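# Hang the lantern on the rail using the red wire

## Task

Suspend the lantern from the rail by its red wire so that no part of it touches the table.

## Robot and tools

Robot: two arms, left_arm and right_arm, each ending in a two-finger gripper. All positions are in the scene frame. Its origin sits at table-top height midway between the nominal bases. +z points up, +x points out over the table, and left_arm is on the +y side; arm names do not match image sides. Calibrated bases: left_arm (+0.013, +0.359, +0.020) m, right_arm (-0.022, -0.346, +0.020) m, each turned only slightly about z.

Gripper geometry: the fingers point along the gripper's own +z and open and close along its y. end_effector_position is the point between the pads when they are closed. Closed fingertips reach about 19 mm past it, open ones about 6 mm. A block sticks out about 10 cm toward the gripper's +x and turns with it.

The 18-number row (used by execute_actions and move): one flat list covering both arms, with every value in [-1, 1]. Order: left dx, dy, dz, rx, ry, rz, left gripper position, force_limit, speed, then the same nine for the right arm. Always send all 18, even if only one arm moves. dx..rz are offsets, not poses. They count from that arm's Hand target at the start of the action or move, and run along that Hand target's own axes, not the scene axes. Scale: 1.0 = 0.6 m for dx, dy, dz and 180 degrees for rotation. rx, ry, rz form a single rotation vector. Six zeros means stay at, or re-request, the current Hand target. Repeating an offset moves the arm again by the same amount.

Gripper numbers: position +1 is fully open (85 mm). The pads meet near -0.8. At -1 the fingers close until something stops them. force_limit and speed both start at +1. speed sets closing rate: about 20 mm/s at -1, 85 at 0, 150 at +1. Grip force depends on both numbers: a slow close at force_limit -1 gives about 30 N per pad, and +1 gives about 100 N. A fast close from a centimetre or more wider than the object gives 120 to 245 N. Every call re-sends these numbers, and 0 is a real command, so repeat the last values to leave a gripper unchanged. A change of at least 0.01 in position is needed before a new force_limit or speed takes effect. To grip, send -1 and check for object_status 2. Status codes: 0 moving, 1 blocked while opening, 2 blocked while closing, 3 at the requested position or fully shut. position_measured is in counts: 3 = open, 78 = 60 mm, 130 = 40 mm, 180 = 20 mm, 230 = pads touching.

execute_actions(actions, cameras): actions is a list of actions. Each action is a table of up to 15 rows, and each row is one 1/30 s step. A short table repeats its last row. Every row in an action counts from the same start pose. An empty list returns state plus images from all cameras.

move(target, speed, blend, stop_force, zero, blocking, cameras) runs a straight-line path toward target. target is one row, or a list of up to 15 rows, all counted from the same starting Hand targets. speed is in m/s, 0.002 to 1, default 0.25; turning is capped at twice that in rad/s. blend is a corner radius in m; 0 means stop at each point. stop_force is 12 to 80 N, one value for both arms; an arm's path ends when that much push against its motion is sensed. Use it only slowly, and not while the gripper rotates. Leave it out when backing away from a contact. zero=true re-zeroes the force reading first. blocking=false returns after 0.5 s and cannot be combined with stop_force. The whole move is capped at 10 s. The arms do not avoid obstacles or each other. The result's move: line reads done, off_target, moving, held or fault. limits=paced means the pose was clipped; limits=held means steps were withheld by a check.

wait(seconds 0-10) lets the scene run. stop brakes a running move; the fingers keep moving. zoom_image(camera, region [x0,y0,x1,y1], at most 504 px per side) enlarges the latest image. Cameras: cam_high, cam_low, cam_pegs, cam_rail, cam_left_wrist, cam_right_wrist, all 672x504. finished_scene(scene) ends the scene permanently. The lantern must stay hanging afterwards with no robot support.

Results: each gripper's end_effector_position (m) and quat_wxyz in the scene frame; Hand target, meaning the last commanded pose after clipping; object_status; position_measured; flange force along the gripper's axes (weight of a held object included, noisy, sometimes 'no reading'); joint velocities; and MOTOR HOT or fault lines. Each control step clips the command to within 70 mm and 16 degrees of the measured pose. A gripper can settle short of its target; the next command re-asks for it, and you can add the missing distance as an extra offset.

Avoid: dropping the lantern or letting it swing hard. Do not let anything leave the table. Do not strike fixed things or push hard. Do not grip a resting object very hard, and do not press one arm against the other. Contact torque at the load limits (144 N m for the big joints, 36 N m for the wrist joints) or 150 N of outside force stops that arm for 10 s. A target even slightly past a firm contact can cause this. Holding loads or stretching an arm out heats the motors, which can brake an arm for 30 to 60 s. Loose objects may occasionally be nudged by the scene.

Each tool is called after "Emit:" as a command line: name --argument value for each argument, lists and objects as JSON in quotes; but a table of rows of numbers goes row by row, as --pt "numbers of a row", without its own name.

## Session

Emit:
execute_actions --actions '[]'

Scene clock: 0.00 s.
left_arm: end_effector_position=(+0.2070, +1.0431, +0.2014) position_measured=3 object_status=3 end_effector_quat_wxyz=(-0.183, +0.662, +0.473, +0.551) | right_arm: end_effector_position=(+0.1633, -0.6196, +0.3473) position_measured=3 object_status=3 end_effector_quat_wxyz=(+0.564, -0.543, -0.484, -0.390)
Joint positions: left_arm=[1.3 0.279 -0.626 2.59 -0.632 0.649] | right_arm=[-1.113 0.561 0.374 -0.986 -2.709 -1.201]
Joint velocities: within noise
Flange force (N): no reading
Hand target: left_arm +0.2070, +1.0431, +0.2014; -0.183, +0.662, +0.473, +0.551 | right_arm +0.1633, -0.6196, +0.3473; +0.564, -0.543, -0.484, -0.390
Tool commands: left_gripper/position=+1.0 left_gripper/force_limit=+1.0 left_gripper/speed=+1.0 right_gripper/position=+1.0 right_gripper/force_limit=+1.0 right_gripper/speed=+1.0

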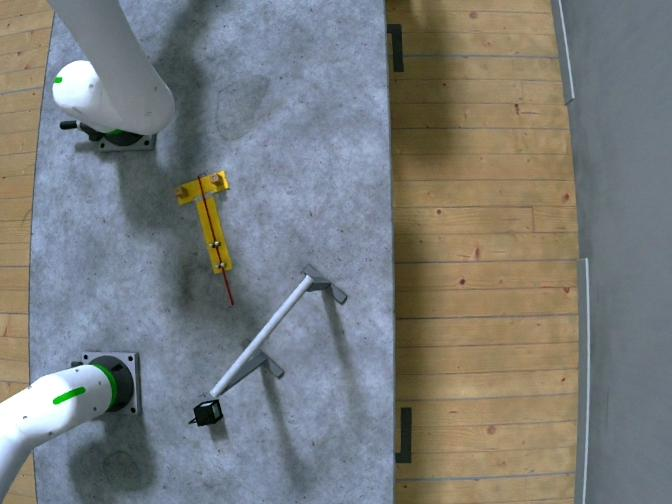

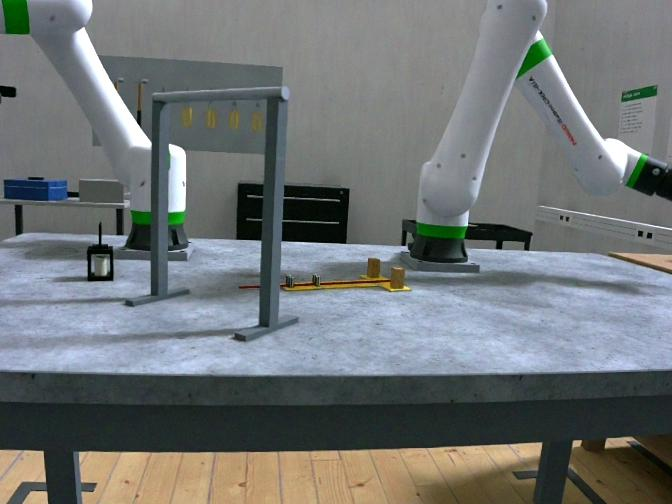

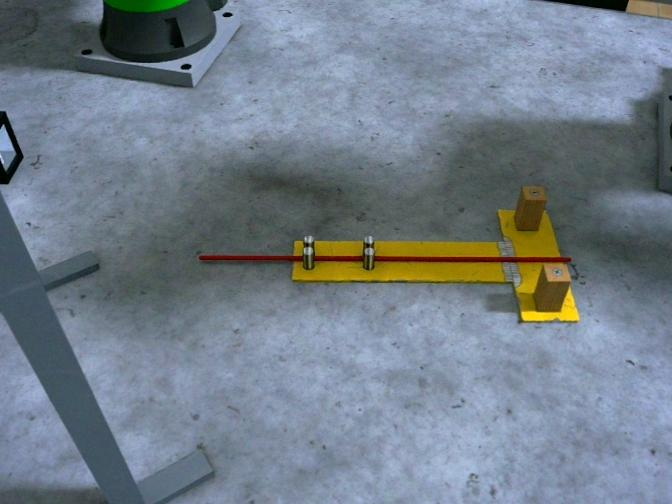

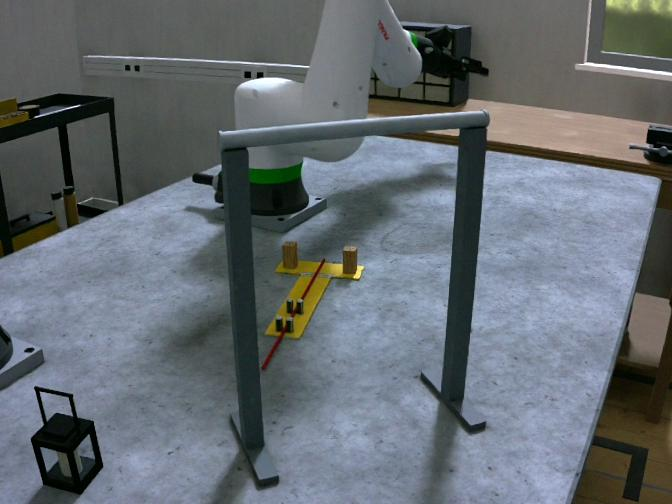

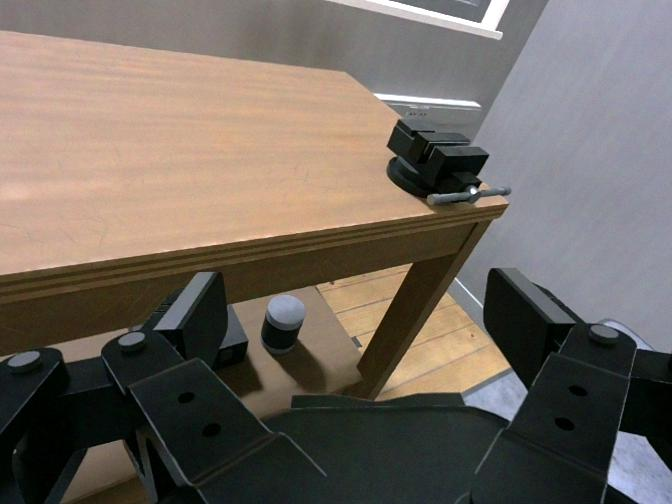

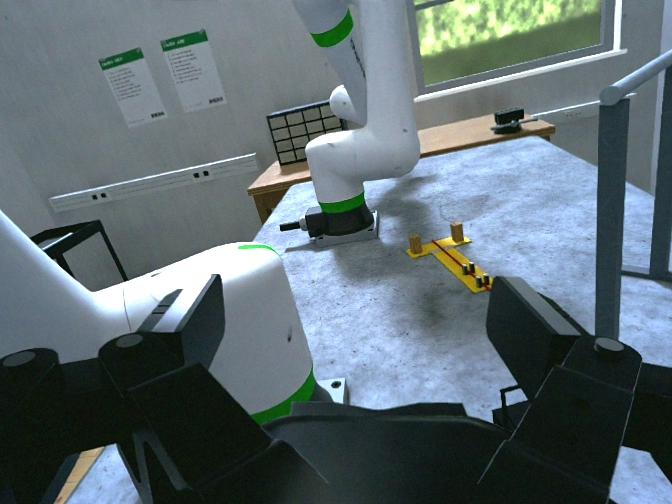

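Emit:
zoom_image --camera "cam_pegs" --region '[180, 160, 600, 340]'

Emit:
zoom_image --camera "cam_high" --region '[150, 150, 370, 450]'

Emit:
zoom_image --camera "cam_rail" --region '[10, 360, 160, 504]'

Emit:
zoom_image --camera "cam_low" --region '[70, 60, 430, 360]'

Emit:
zoom_image --camera "cam_pegs" --region '[280, 220, 400, 290]'

Emit:
zoom_image --camera "cam_pegs" --region '[480, 170, 600, 330]'

Emit:
zoom_image --camera "cam_low" --region '[140, 80, 300, 150]'

Scaled by 1.200 from the camera's 672x504 image, which has a finer 960x720 frame.

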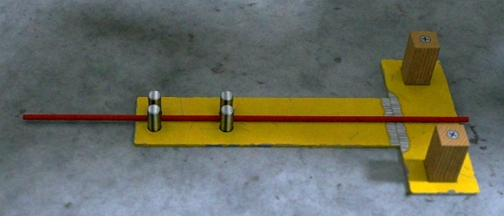

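Scaled by 1.680 from the camera's 672x504 image, which has a finer 960x720 frame.

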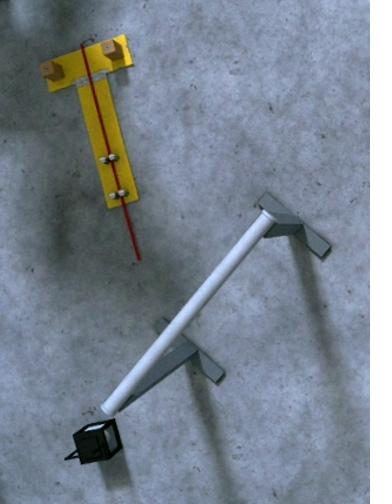

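Scaled by 3.360 from the camera's 672x504 image, which has a finer 960x720 frame.

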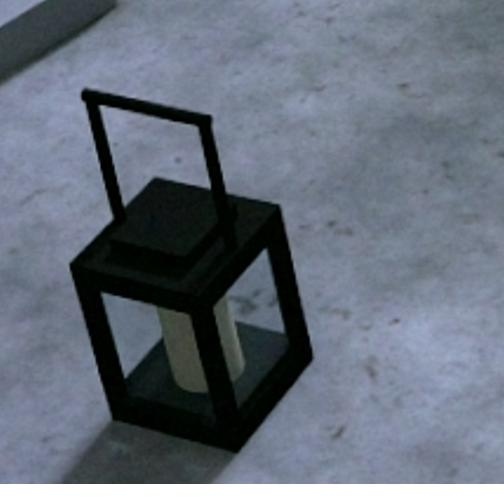

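Scaled by 1.400 from the camera's 672x504 image, which has a finer 960x720 frame.

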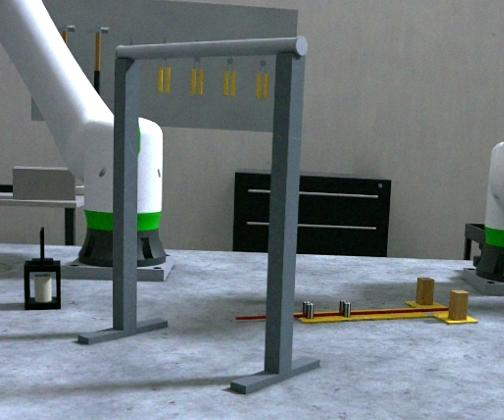

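Scaled by 4.200 from the camera's 672x504 image, which has a finer 960x720 frame.

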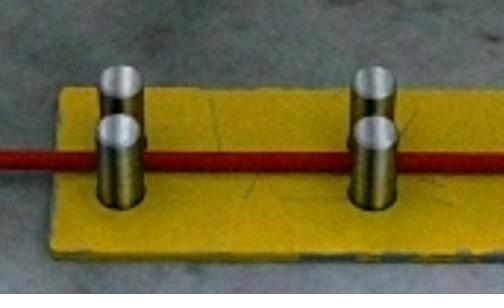

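Scaled by 3.150 from the camera's 672x504 image, which has a finer 960x720 frame.

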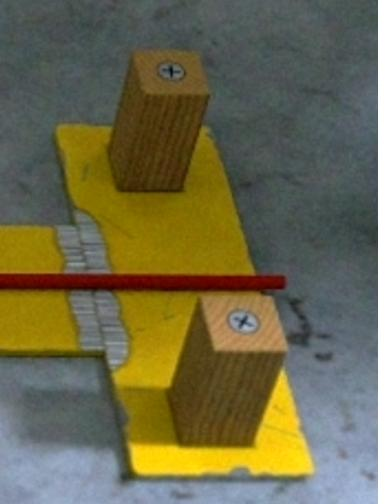

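Scaled by 3.150 from the camera's 672x504 image, which has a finer 960x720 frame.

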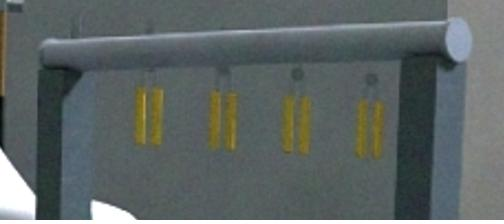

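Emit:
move --target '[-0.305,0.728,-0.985,0.228,-0.329,-0.169,1,1,1,0.141,0.033,0.691,-0.018,-0.483,-0.102,-1,-0.5,0]' --cameras '["all"]'

Scene clock: 103.70 s.
left_arm: end_effector_position=(+0.2504, +0.3018, +0.3500) position_measured=3 object_status=3 end_effector_quat_wxyz=(+0.000, +0.600, +0.800, +0.000) | right_arm: end_effector_position=(+0.1512, -0.1995, +0.4004) position_measured=232 object_status=3 end_effector_quat_wxyz=(-0.001, +0.600, +0.800, +0.000)
Joint positions: left_arm=[-0.773 -0.539 -0.291 3.142 1.818 2.651] | right_arm=[1.287 -0.55 -0.173 -0.002 -1.947 -2.597]
Flange force (N): left_arm=[-3.4 -8.3 4.8] | right_arm=[0.8 -3.6 4.7]
Hand target: left_arm +0.2504, +0.3018, +0.3500; +0.000, +0.600, +0.800, +0.000 | right_arm +0.1512, -0.1995, +0.4004; -0.001, +0.600, +0.800, +0.000
Off the commanded pose: left_arm 0.000 m, 0 deg | right_arm 0.000 m, 0 deg.
move: done
camera_calibration:
cam_left_wrist: T_world_to_cam=[[0.962762, 0.269396, 0.0226932, -0.326769], [0.244173, -0.902506, 0.35477, 0.101937], [0.116054, -0.336018, -0.934678, 0.527847], [0, 0, 0, 1]] pos_world=[0.228451, 0.357395, 0.464618]
cam_right_wrist: T_world_to_cam=[[0.953086, 0.301624, 0.0255032, -0.0843143], [0.274997, -0.897991, 0.343494, -0.343228], [0.126508, -0.320366, -0.938808, 0.427123], [0, 0, 0, 1]] pos_world=[0.120711, -0.145949, 0.521034]

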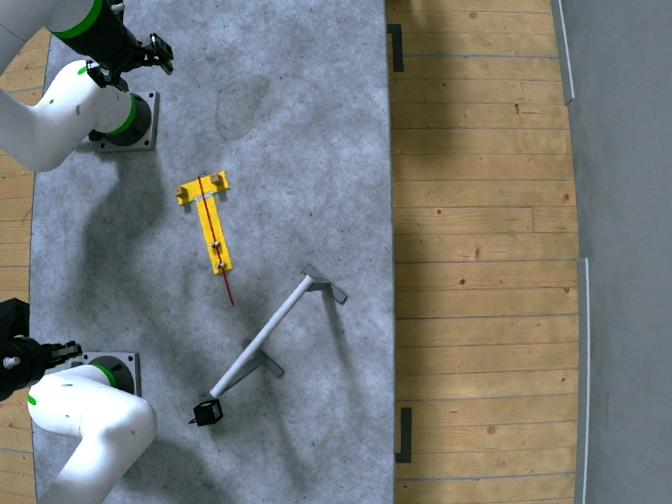

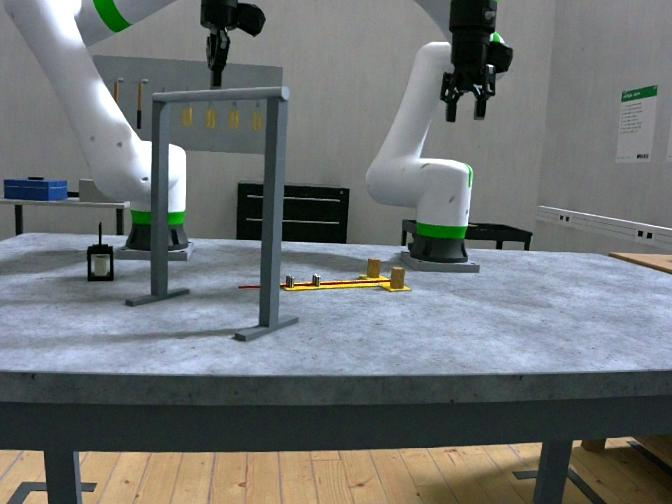

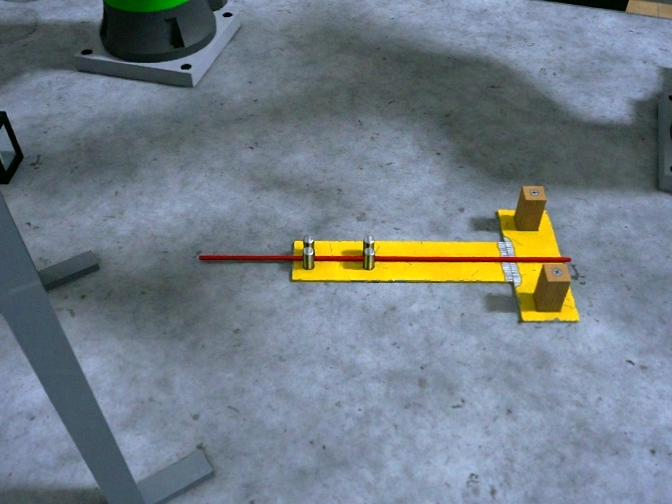

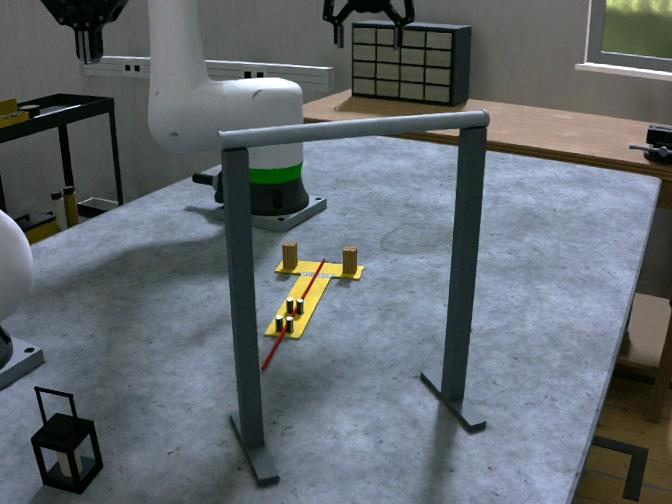

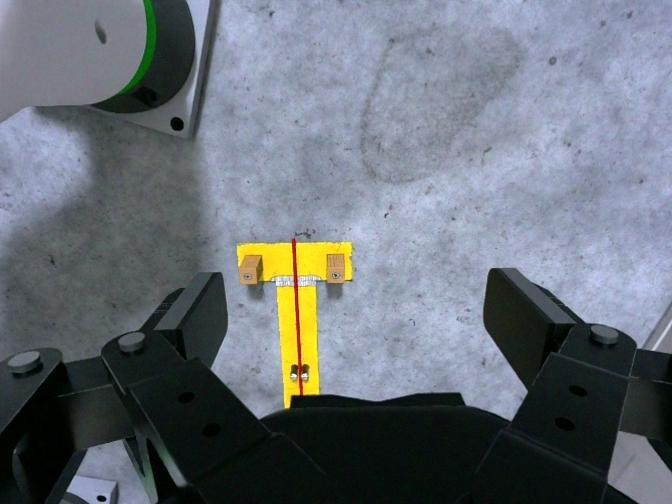

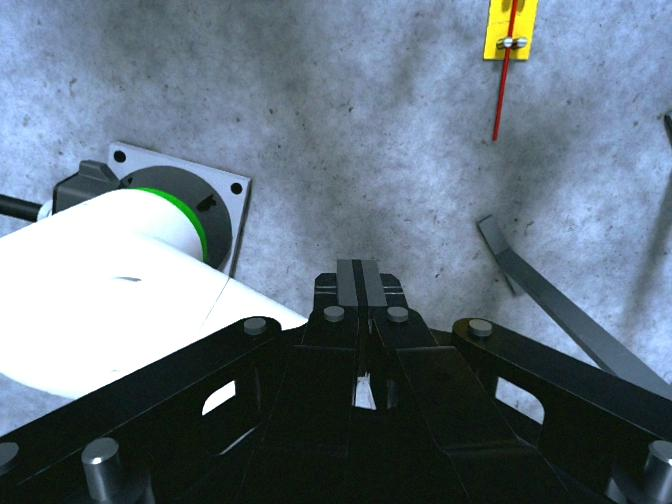

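Emit:
move --target '[0,0,0,0,0,0,1,1,1,0.069,0.367,0.467,0,0,0,-1,-0.5,0]'

Emit:
move --target '[0,0,0,0,0,0,1,1,1,0,0,0.2,0,0,0,-1,-0.5,0]' --stop_force 12 --speed 0.02 --cameras '["all"]'

Scene clock: 128.67 s.
left_arm: end_effector_position=(+0.2504, +0.3018, +0.3500) position_measured=3 object_status=3 end_effector_quat_wxyz=(+0.000, +0.600, +0.800, +0.000) | right_arm: end_effector_position=(+0.3504, -0.0973, +0.1201) position_measured=232 object_status=3 end_effector_quat_wxyz=(-0.001, +0.600, +0.800, +0.000)
Joint positions: left_arm=[-0.773 -0.539 -0.291 3.142 1.818 2.651] | right_arm=[0.859 0.093 -0.34 -0.003 -1.137 -2.166]
Flange force (N): left_arm=[-3.9 -8.2 4.5] | right_arm=[-0.3 -1.2 3.7]
Hand target: left_arm +0.2504, +0.3018, +0.3500; +0.000, +0.600, +0.800, +0.000 | right_arm +0.3504, -0.0973, +0.1200; -0.001, +0.600, +0.800, +0.000
Off the commanded pose: left_arm 0.000 m, 0 deg | right_arm 0.000 m, 0 deg.
move: done

Scene clock: 134.57 s.
left_arm: end_effector_position=(+0.2504, +0.3018, +0.3500) position_measured=3 object_status=3 end_effector_quat_wxyz=(+0.000, +0.600, +0.800, +0.000) | right_arm: end_effector_position=(+0.3503, -0.0970, +0.0196) position_measured=232 object_status=3 end_effector_quat_wxyz=(-0.001, +0.600, +0.800, +0.000)
Joint positions: left_arm=[-0.773 -0.539 -0.291 3.142 1.818 2.651] | right_arm=[0.86 0.234 -0.45 -0.003 -0.887 -2.166]
Flange force (N): left_arm=[-4.0 -8.1 4.4] | right_arm=[-2.4 -20.7 -69.9]
Hand target: left_arm +0.2504, +0.3018, +0.3500; +0.000, +0.600, +0.800, +0.000 | right_arm +0.3503, -0.0971, +0.0196; -0.001, +0.600, +0.800, +0.000 (not the last commanded pose)
Off the commanded pose: left_arm 0.000 m, 0 deg | right_arm 0.020 m, 0 deg.
move: contact (right_arm)
camera_calibration:
cam_left_wrist: T_world_to_cam=[[0.962762, 0.269396, 0.0226932, -0.326769], [0.244173, -0.902506, 0.35477, 0.101937], [0.116054, -0.336018, -0.934678, 0.527847], [0, 0, 0, 1]] pos_world=[0.228451, 0.357395, 0.464618]
cam_right_wrist: T_world_to_cam=[[0.953048, 0.30174, 0.0255594, -0.295174], [0.275088, -0.897965, 0.343489, -0.175134], [0.126596, -0.32033, -0.938809, 0.0772607], [0, 0, 0, 1]] pos_world=[0.319711, -0.0434497, 0.140234]

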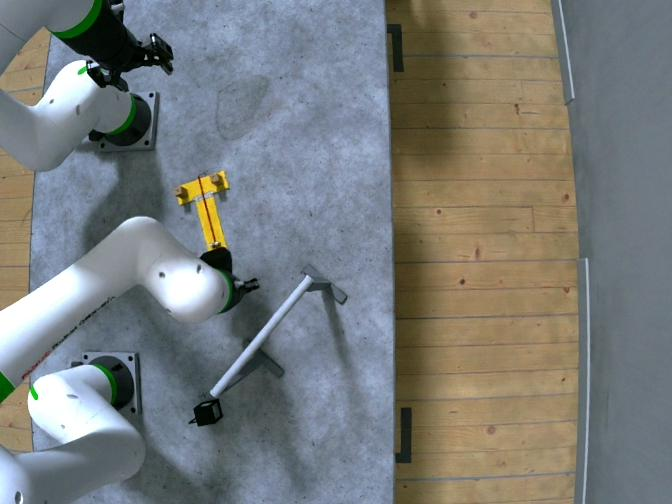

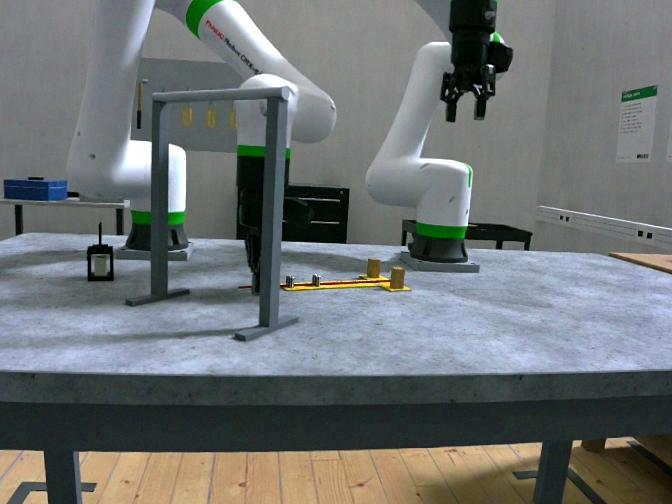

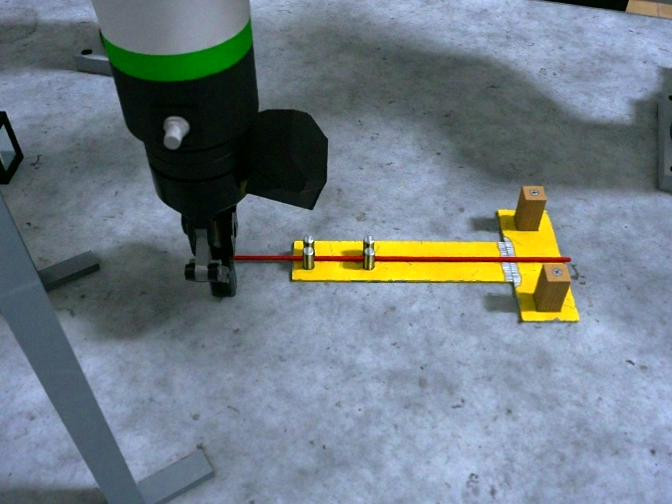

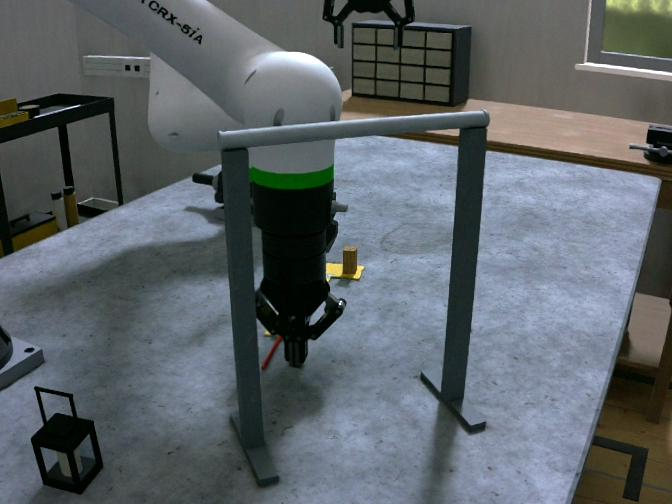

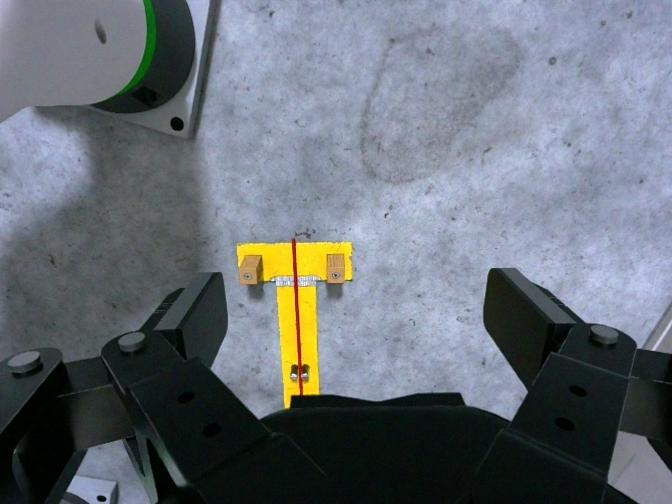

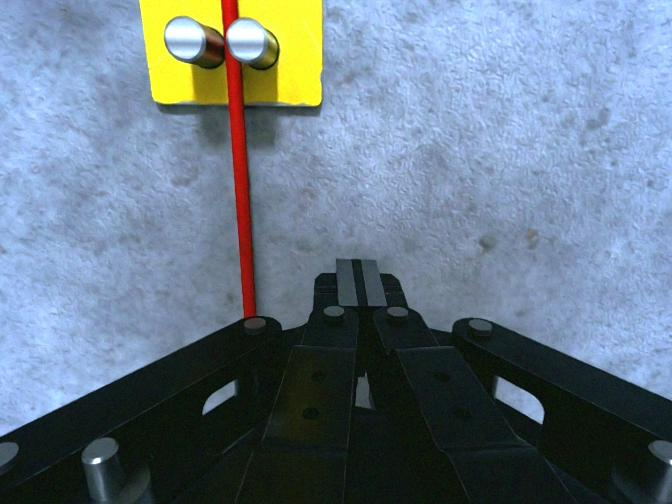

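Emit:
move --pt "0 0 0 0 0 0 1 1 1 0 0 -0.009 0 0 0 -1 -0.5 0" --pt "0 0 0 0 0 0 1 1 1 0.003 -0.023 -0.009 0 0 0 -1 -0.5 0" --pt "0 0 0 0 0 0 1 1 1 0.002 -0.05 -0.009 0 0 0.08 -1 -0.5 0" --pt "0 0 0 0 0 0 1 1 1 0.0 -0.088 -0.009 0 0 0.167 -1 -0.5 0" --speed 0.05 --blend 0.004 --cameras '["cam_high","cam_pegs","cam_right_wrist","cam_left_wrist"]'

Scene clock: 163.20 s.
left_arm: end_effector_position=(+0.2504, +0.3018, +0.3500) position_measured=3 object_status=3 end_effector_quat_wxyz=(+0.000, +0.600, +0.800, +0.000) | right_arm: end_effector_position=(+0.2996, -0.1119, +0.0250) position_measured=232 object_status=3 end_effector_quat_wxyz=(-0.001, +0.787, +0.617, +0.000)
Joint positions: left_arm=[-0.773 -0.539 -0.291 3.142 1.818 2.651] | right_arm=[0.938 0.11 -0.583 -0.003 -0.877 -2.769]
Flange force (N): left_arm=[-3.9 -9.1 4.7] | right_arm=[-0.9 -0.5 3.0]
Hand target: left_arm +0.2504, +0.3018, +0.3500; +0.000, +0.600, +0.800, +0.000 | right_arm +0.2996, -0.1119, +0.0250; -0.001, +0.787, +0.617, +0.000
Off the commanded pose: left_arm 0.000 m, 0 deg | right_arm 0.000 m, 0 deg.
move: done; blend cut to 0.0027 m at target 1
camera_calibration:
cam_left_wrist: T_world_to_cam=[[0.962762, 0.269396, 0.0226932, -0.326769], [0.244173, -0.902506, 0.35477, 0.101937], [0.116054, -0.336018, -0.934678, 0.527847], [0, 0, 0, 1]] pos_world=[0.228451, 0.357395, 0.464618]
cam_right_wrist: T_world_to_cam=[[0.976019, -0.216328, 0.0242719, -0.307342], [-0.211322, -0.914815, 0.344174, -0.0326114], [-0.0522504, -0.34105, -0.938592, 0.135265], [0, 0, 0, 1]] pos_world=[0.300148, -0.0501881, 0.145642]
Images, in order (width x height): cam_high 672x504, cam_pegs 672x504, cam_left_wrist 672x504, cam_right_wrist 672x504.

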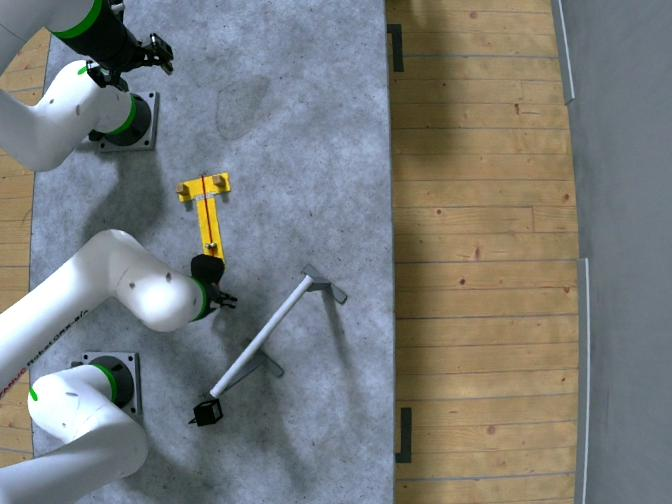

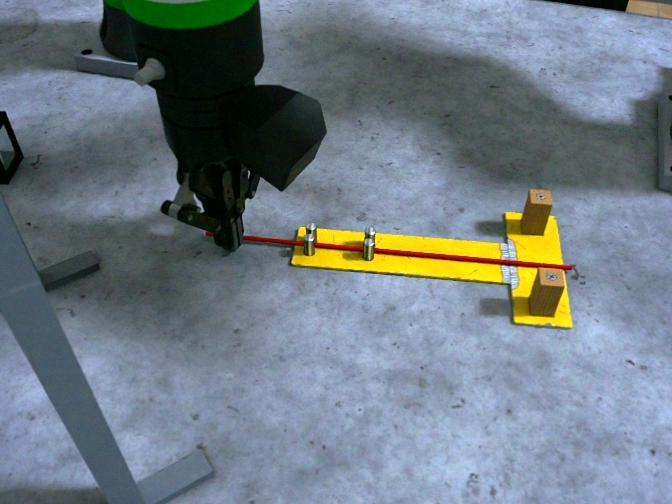

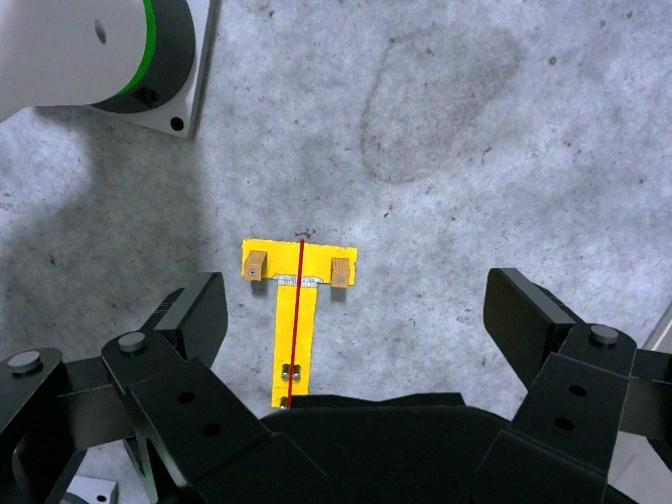

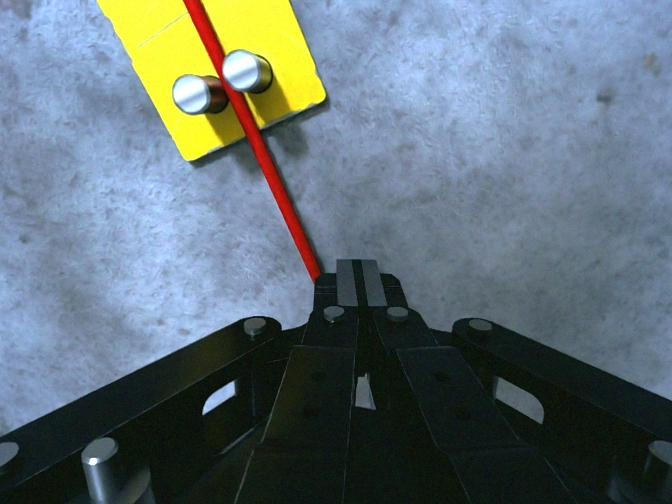

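Emit:
move --target '[-0.223,0.011,0.383,0,0,-0.463,1,1,1,0,0.045,0,0,0,0,-1,-0.5,0]' --cameras '["cam_high","cam_pegs","cam_right_wrist","cam_left_wrist"]'

Scene clock: 195.03 s.
left_arm: end_effector_position=(+0.2948, +0.1757, +0.1201) position_measured=3 object_status=3 end_effector_quat_wxyz=(-0.055, -0.018, +0.997, -0.057) | right_arm: end_effector_position=(+0.3258, -0.1183, +0.0250) position_measured=232 object_status=3 end_effector_quat_wxyz=(-0.001, +0.787, +0.618, +0.000)
Joint positions: left_arm=[-0.788 -0.164 -0.546 3.313 1.184 3.927] | right_arm=[0.873 0.152 -0.534 -0.003 -0.884 -2.704]
Flange force (N): left_arm=[8.1 -1.5 3.8] | right_arm=[-1.1 -0.9 2.8]
Hand target: left_arm +0.2941, +0.1751, +0.1203; +0.000, -0.083, +0.997, +0.000 | right_arm +0.3258, -0.1183, +0.0250; -0.001, +0.787, +0.617, +0.000
Off the commanded pose: left_arm 0.001 m, 12 deg | right_arm 0.000 m, 0 deg.
joint sent to its limit (left arm) — joint 4 (forearm roll), upper limit; joint 6 (wrist roll), upper limit. The joint targets are off in orientation, not in position.
move: off_target (left_arm)
camera_calibration:
cam_left_wrist: T_world_to_cam=[[-0.0303189, 0.995472, -0.0900907, -0.1516], [0.967581, 0.0518396, 0.247182, -0.309114], [0.250733, -0.0796758, -0.964772, 0.184309], [0, 0, 0, 1]] pos_world=[0.248284, 0.181623, 0.240565]
cam_right_wrist: T_world_to_cam=[[0.97603, -0.216253, 0.0244753, -0.334326], [-0.211318, -0.914799, 0.34422, -0.0329363], [-0.0520488, -0.341142, -0.93857, 0.134376], [0, 0, 0, 1]] pos_world=[0.326347, -0.0565881, 0.145641]
Images, in order (width x height): cam_high 672x504, cam_pegs 672x504, cam_left_wrist 672x504, cam_right_wrist 672x504.

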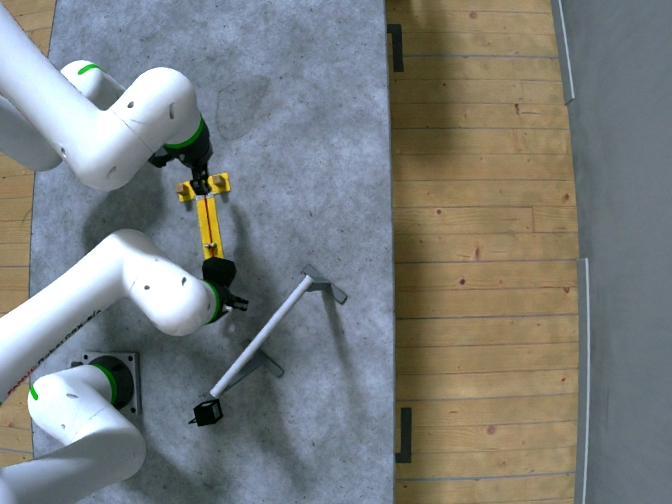

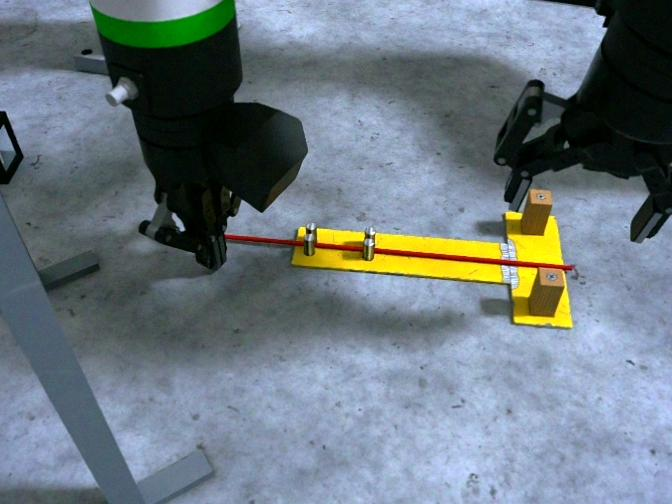

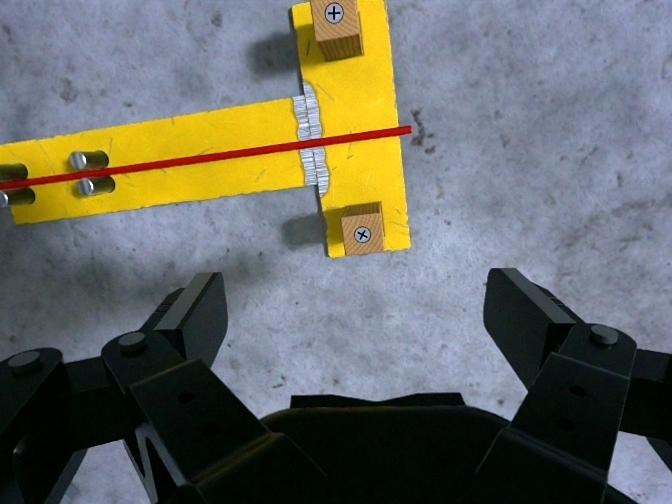

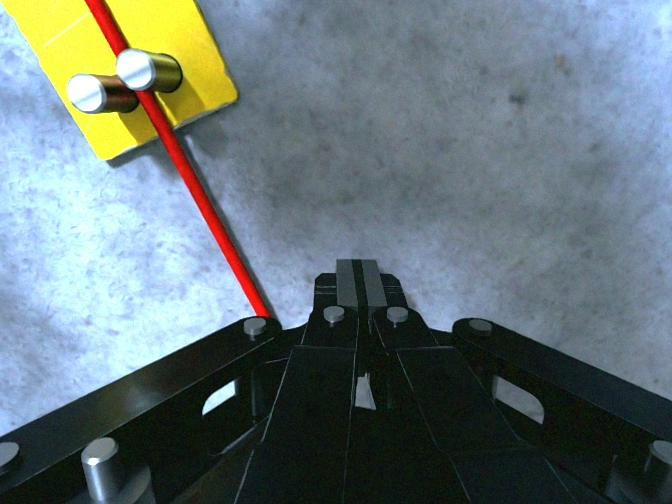

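Emit:
move --pt "0.007 0.008 -0.05 0 0 0.5 1 1 1 0 0.045 -0.13 0 0 -0.5 -1 -0.5 0" --pt "0.007 0.008 0 0 0 0.99 1 1 1 0 0.045 -0.13 0 0 -0.99 -1 -0.5 0" --speed 0.4 --cameras '["all"]'

Scene clock: 213.00 s.
left_arm: end_effector_position=(+0.2892, +0.1792, +0.1203) position_measured=3 object_status=3 end_effector_quat_wxyz=(+0.000, +0.995, +0.099, +0.000) | right_arm: end_effector_position=(+0.3522, -0.1249, +0.1029) position_measured=232 object_status=3 end_effector_quat_wxyz=(+0.000, -0.605, +0.796, +0.001)
Joint positions: left_arm=[-0.958 -0.225 -0.637 3.141 1.159 1.181] | right_arm=[0.813 0.08 -0.398 -0.003 -1.092 0.465]
Flange force (N): left_arm=[-8.3 -0.5 3.1] | right_arm=[0.9 1.5 3.1]
Hand target: left_arm +0.2892, +0.1792, +0.1203; +0.000, +0.995, +0.099, +0.000 | right_arm +0.3522, -0.1249, +0.1029; +0.000, -0.605, +0.796, +0.001
Off the commanded pose: left_arm 0.000 m, 0 deg | right_arm 0.000 m, 0 deg.
move: done
camera_calibration:
cam_left_wrist: T_world_to_cam=[[0.186812, -0.982134, 0.0226901, 0.122737], [-0.920093, -0.166823, 0.354399, 0.268243], [-0.344282, -0.0870829, -0.934819, 0.355863], [0, 0, 0, 1]] pos_world=[0.346397, 0.196283, 0.234818]
cam_right_wrist: T_world_to_cam=[[-0.968673, 0.246691, 0.028586, 0.378879], [0.241048, 0.906282, 0.347201, 0.00765416], [0.0597445, 0.343215, -0.937355, 0.252637], [0, 0, 0, 1]] pos_world=[0.350071, -0.187112, 0.223323]

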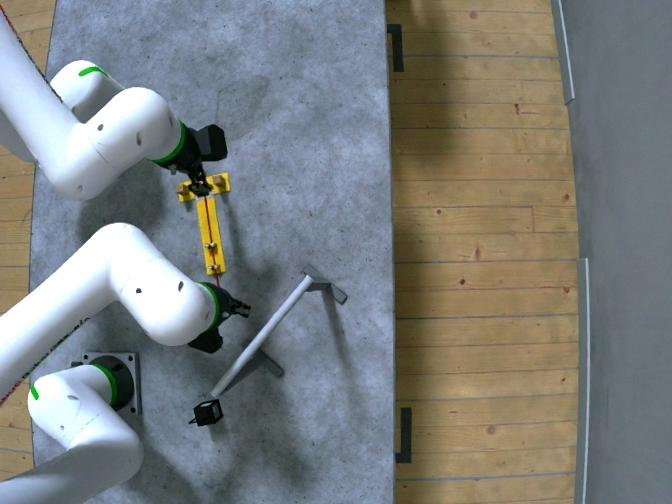

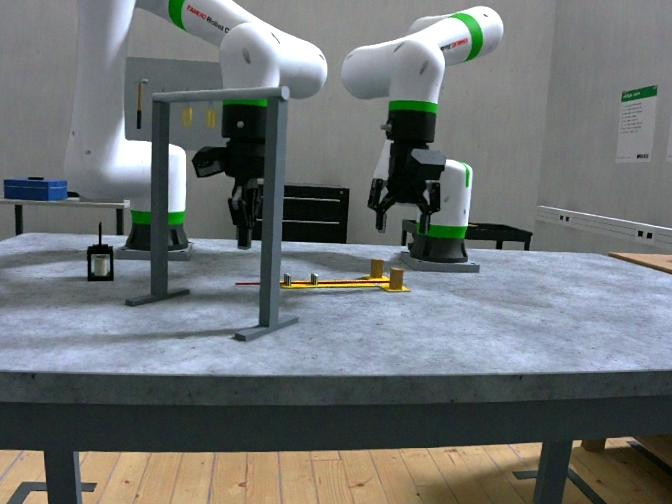

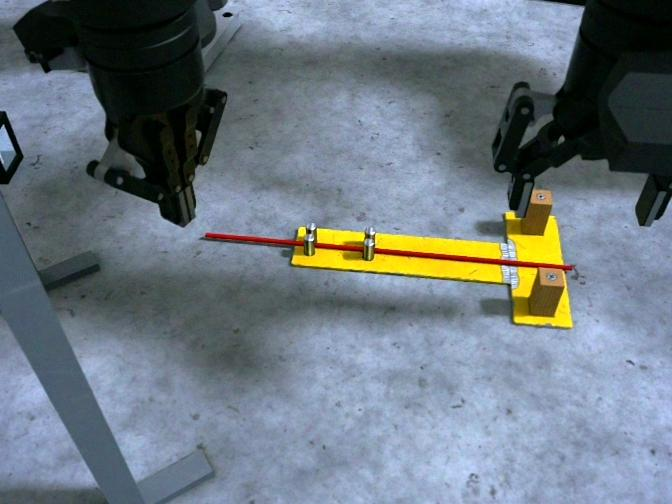

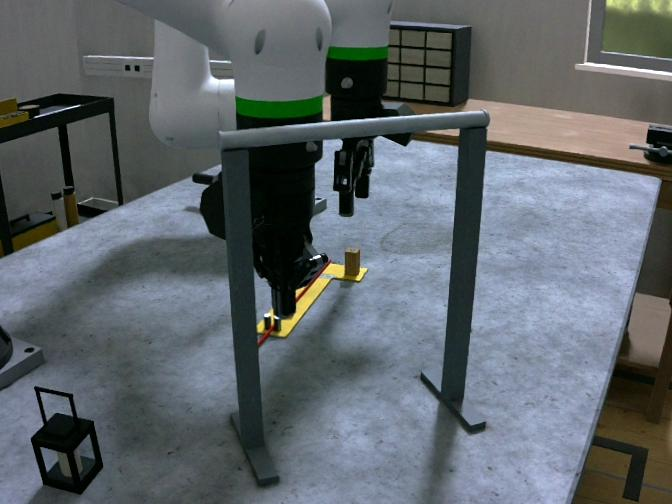

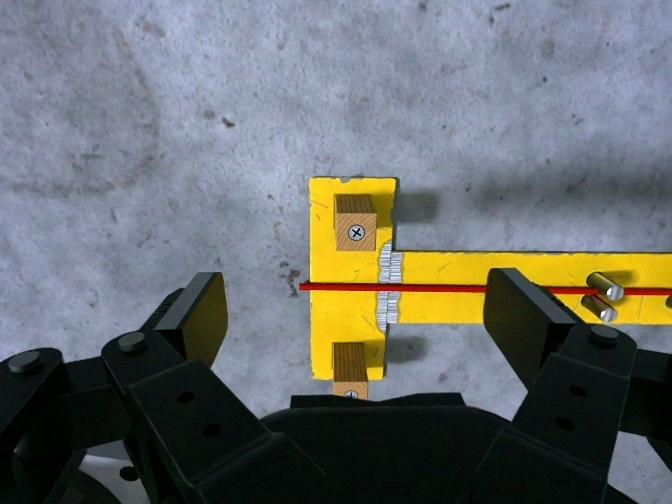

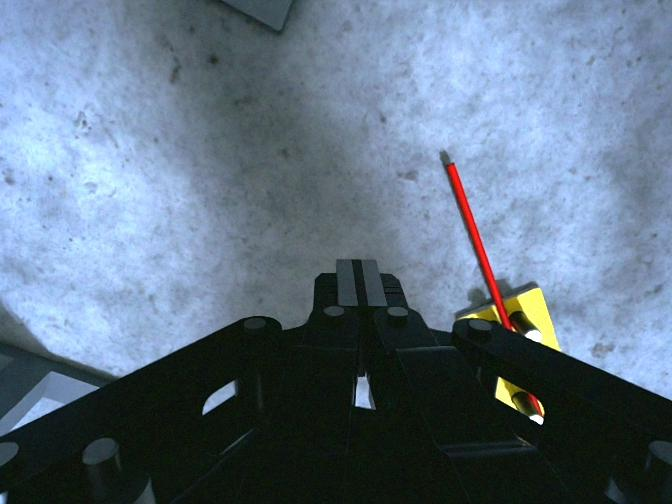

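Emit:
move --target '[0,0,0.16,0,0,0,1,1,1,0,0,0,0,0,0,-1,-0.5,0]' --speed 0.06

Emit:
move --target '[0,0,0,0,0,0,-1,0.5,-1,0,0,0,0,0,0,-1,-0.5,0]' --cameras '["all"]'

Scene clock: 223.67 s.
left_arm: end_effector_position=(+0.2892, +0.1791, +0.0243) position_measured=3 object_status=3 end_effector_quat_wxyz=(+0.000, +0.995, +0.099, +0.000) | right_arm: end_effector_position=(+0.3522, -0.1249, +0.1029) position_measured=232 object_status=3 end_effector_quat_wxyz=(+0.000, -0.605, +0.796, +0.001)
Joint positions: left_arm=[-0.958 -0.063 -0.765 3.142 0.869 1.181] | right_arm=[0.813 0.08 -0.398 -0.003 -1.092 0.465]
Flange force (N): left_arm=[-10.1 -1.9 1.7] | right_arm=[1.1 1.4 3.2]
Hand target: left_arm +0.2892, +0.1791, +0.0243; +0.000, +0.995, +0.099, +0.000 | right_arm +0.3522, -0.1249, +0.1029; +0.000, -0.605, +0.796, +0.001
Off the commanded pose: left_arm 0.000 m, 0 deg | right_arm 0.000 m, 0 deg.
move: done

Scene clock: 227.43 s.
left_arm: end_effector_position=(+0.2892, +0.1792, +0.0243) position_measured=182 object_status=0 end_effector_quat_wxyz=(+0.000, +0.995, +0.099, +0.000) | right_arm: end_effector_position=(+0.3522, -0.1249, +0.1029) position_measured=232 object_status=3 end_effector_quat_wxyz=(+0.000, -0.605, +0.796, +0.001)
Joint positions: left_arm=[-0.958 -0.063 -0.765 3.141 0.869 1.181] | right_arm=[0.813 0.08 -0.398 -0.003 -1.092 0.465]
Flange force (N): left_arm=[-13.4 -2.0 -24.9] | right_arm=[1.3 1.4 3.2]
Hand target: left_arm +0.2892, +0.1791, +0.0243; +0.000, +0.995, +0.099, +0.000 | right_arm +0.3522, -0.1249, +0.1029; +0.000, -0.605, +0.796, +0.001
Off the commanded pose: left_arm 0.000 m, 0 deg | right_arm 0.000 m, 0 deg.
move: done
camera_calibration:
cam_left_wrist: T_world_to_cam=[[0.186777, -0.982142, 0.0225987, 0.124939], [-0.920099, -0.166823, 0.354384, 0.302234], [-0.344285, -0.0869836, -0.934827, 0.266197], [0, 0, 0, 1]] pos_world=[0.346397, 0.196283, 0.138918]
cam_right_wrist: T_world_to_cam=[[-0.968673, 0.246691, 0.028586, 0.378879], [0.241048, 0.906282, 0.347201, 0.00765416], [0.0597445, 0.343215, -0.937355, 0.252637], [0, 0, 0, 1]] pos_world=[0.350071, -0.187112, 0.223323]

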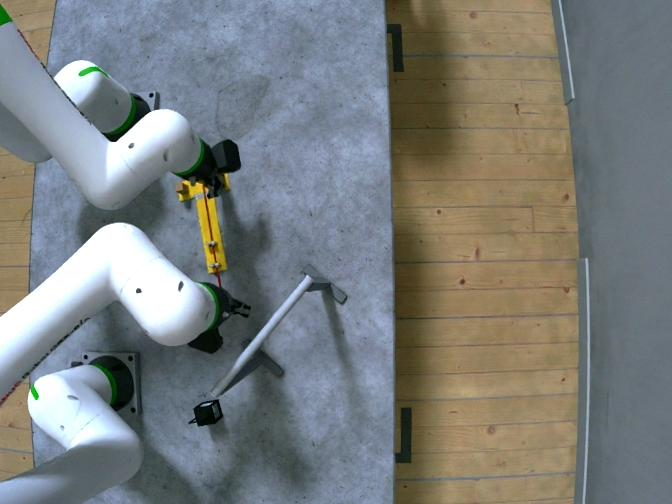

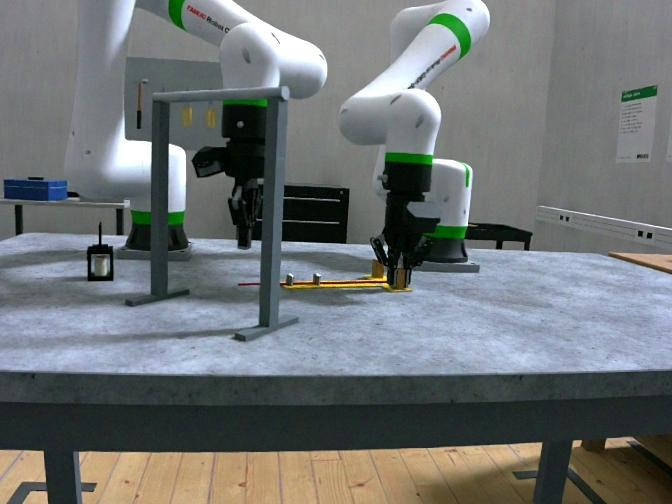

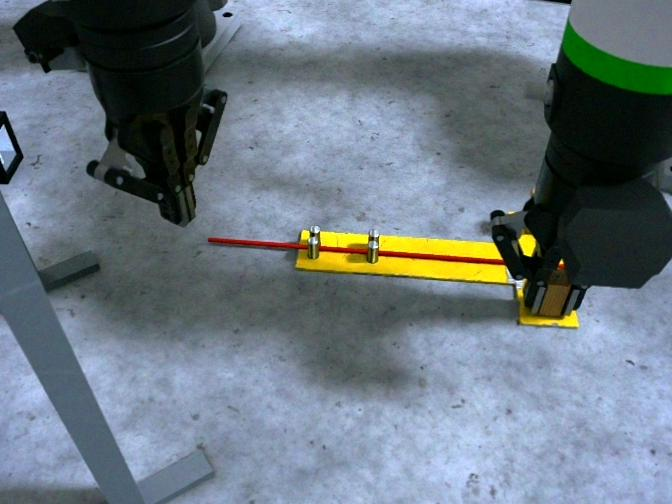

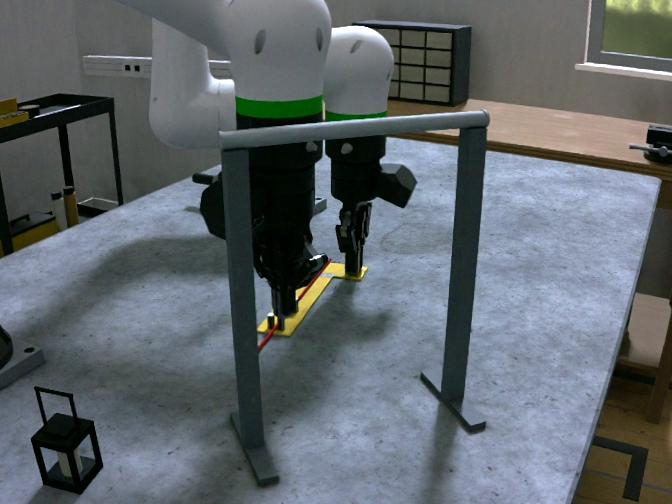

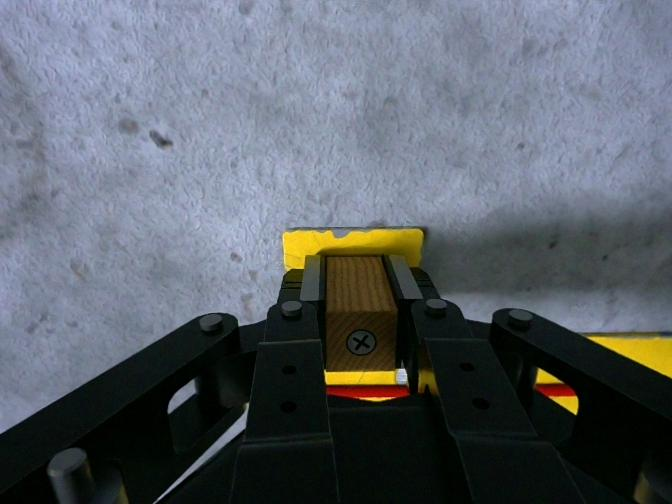

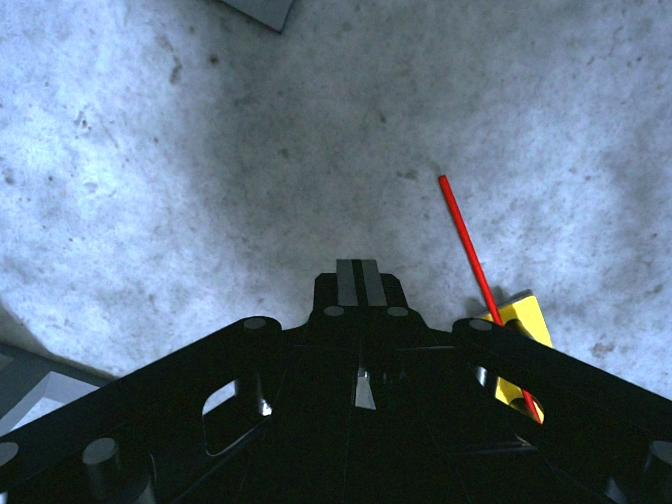

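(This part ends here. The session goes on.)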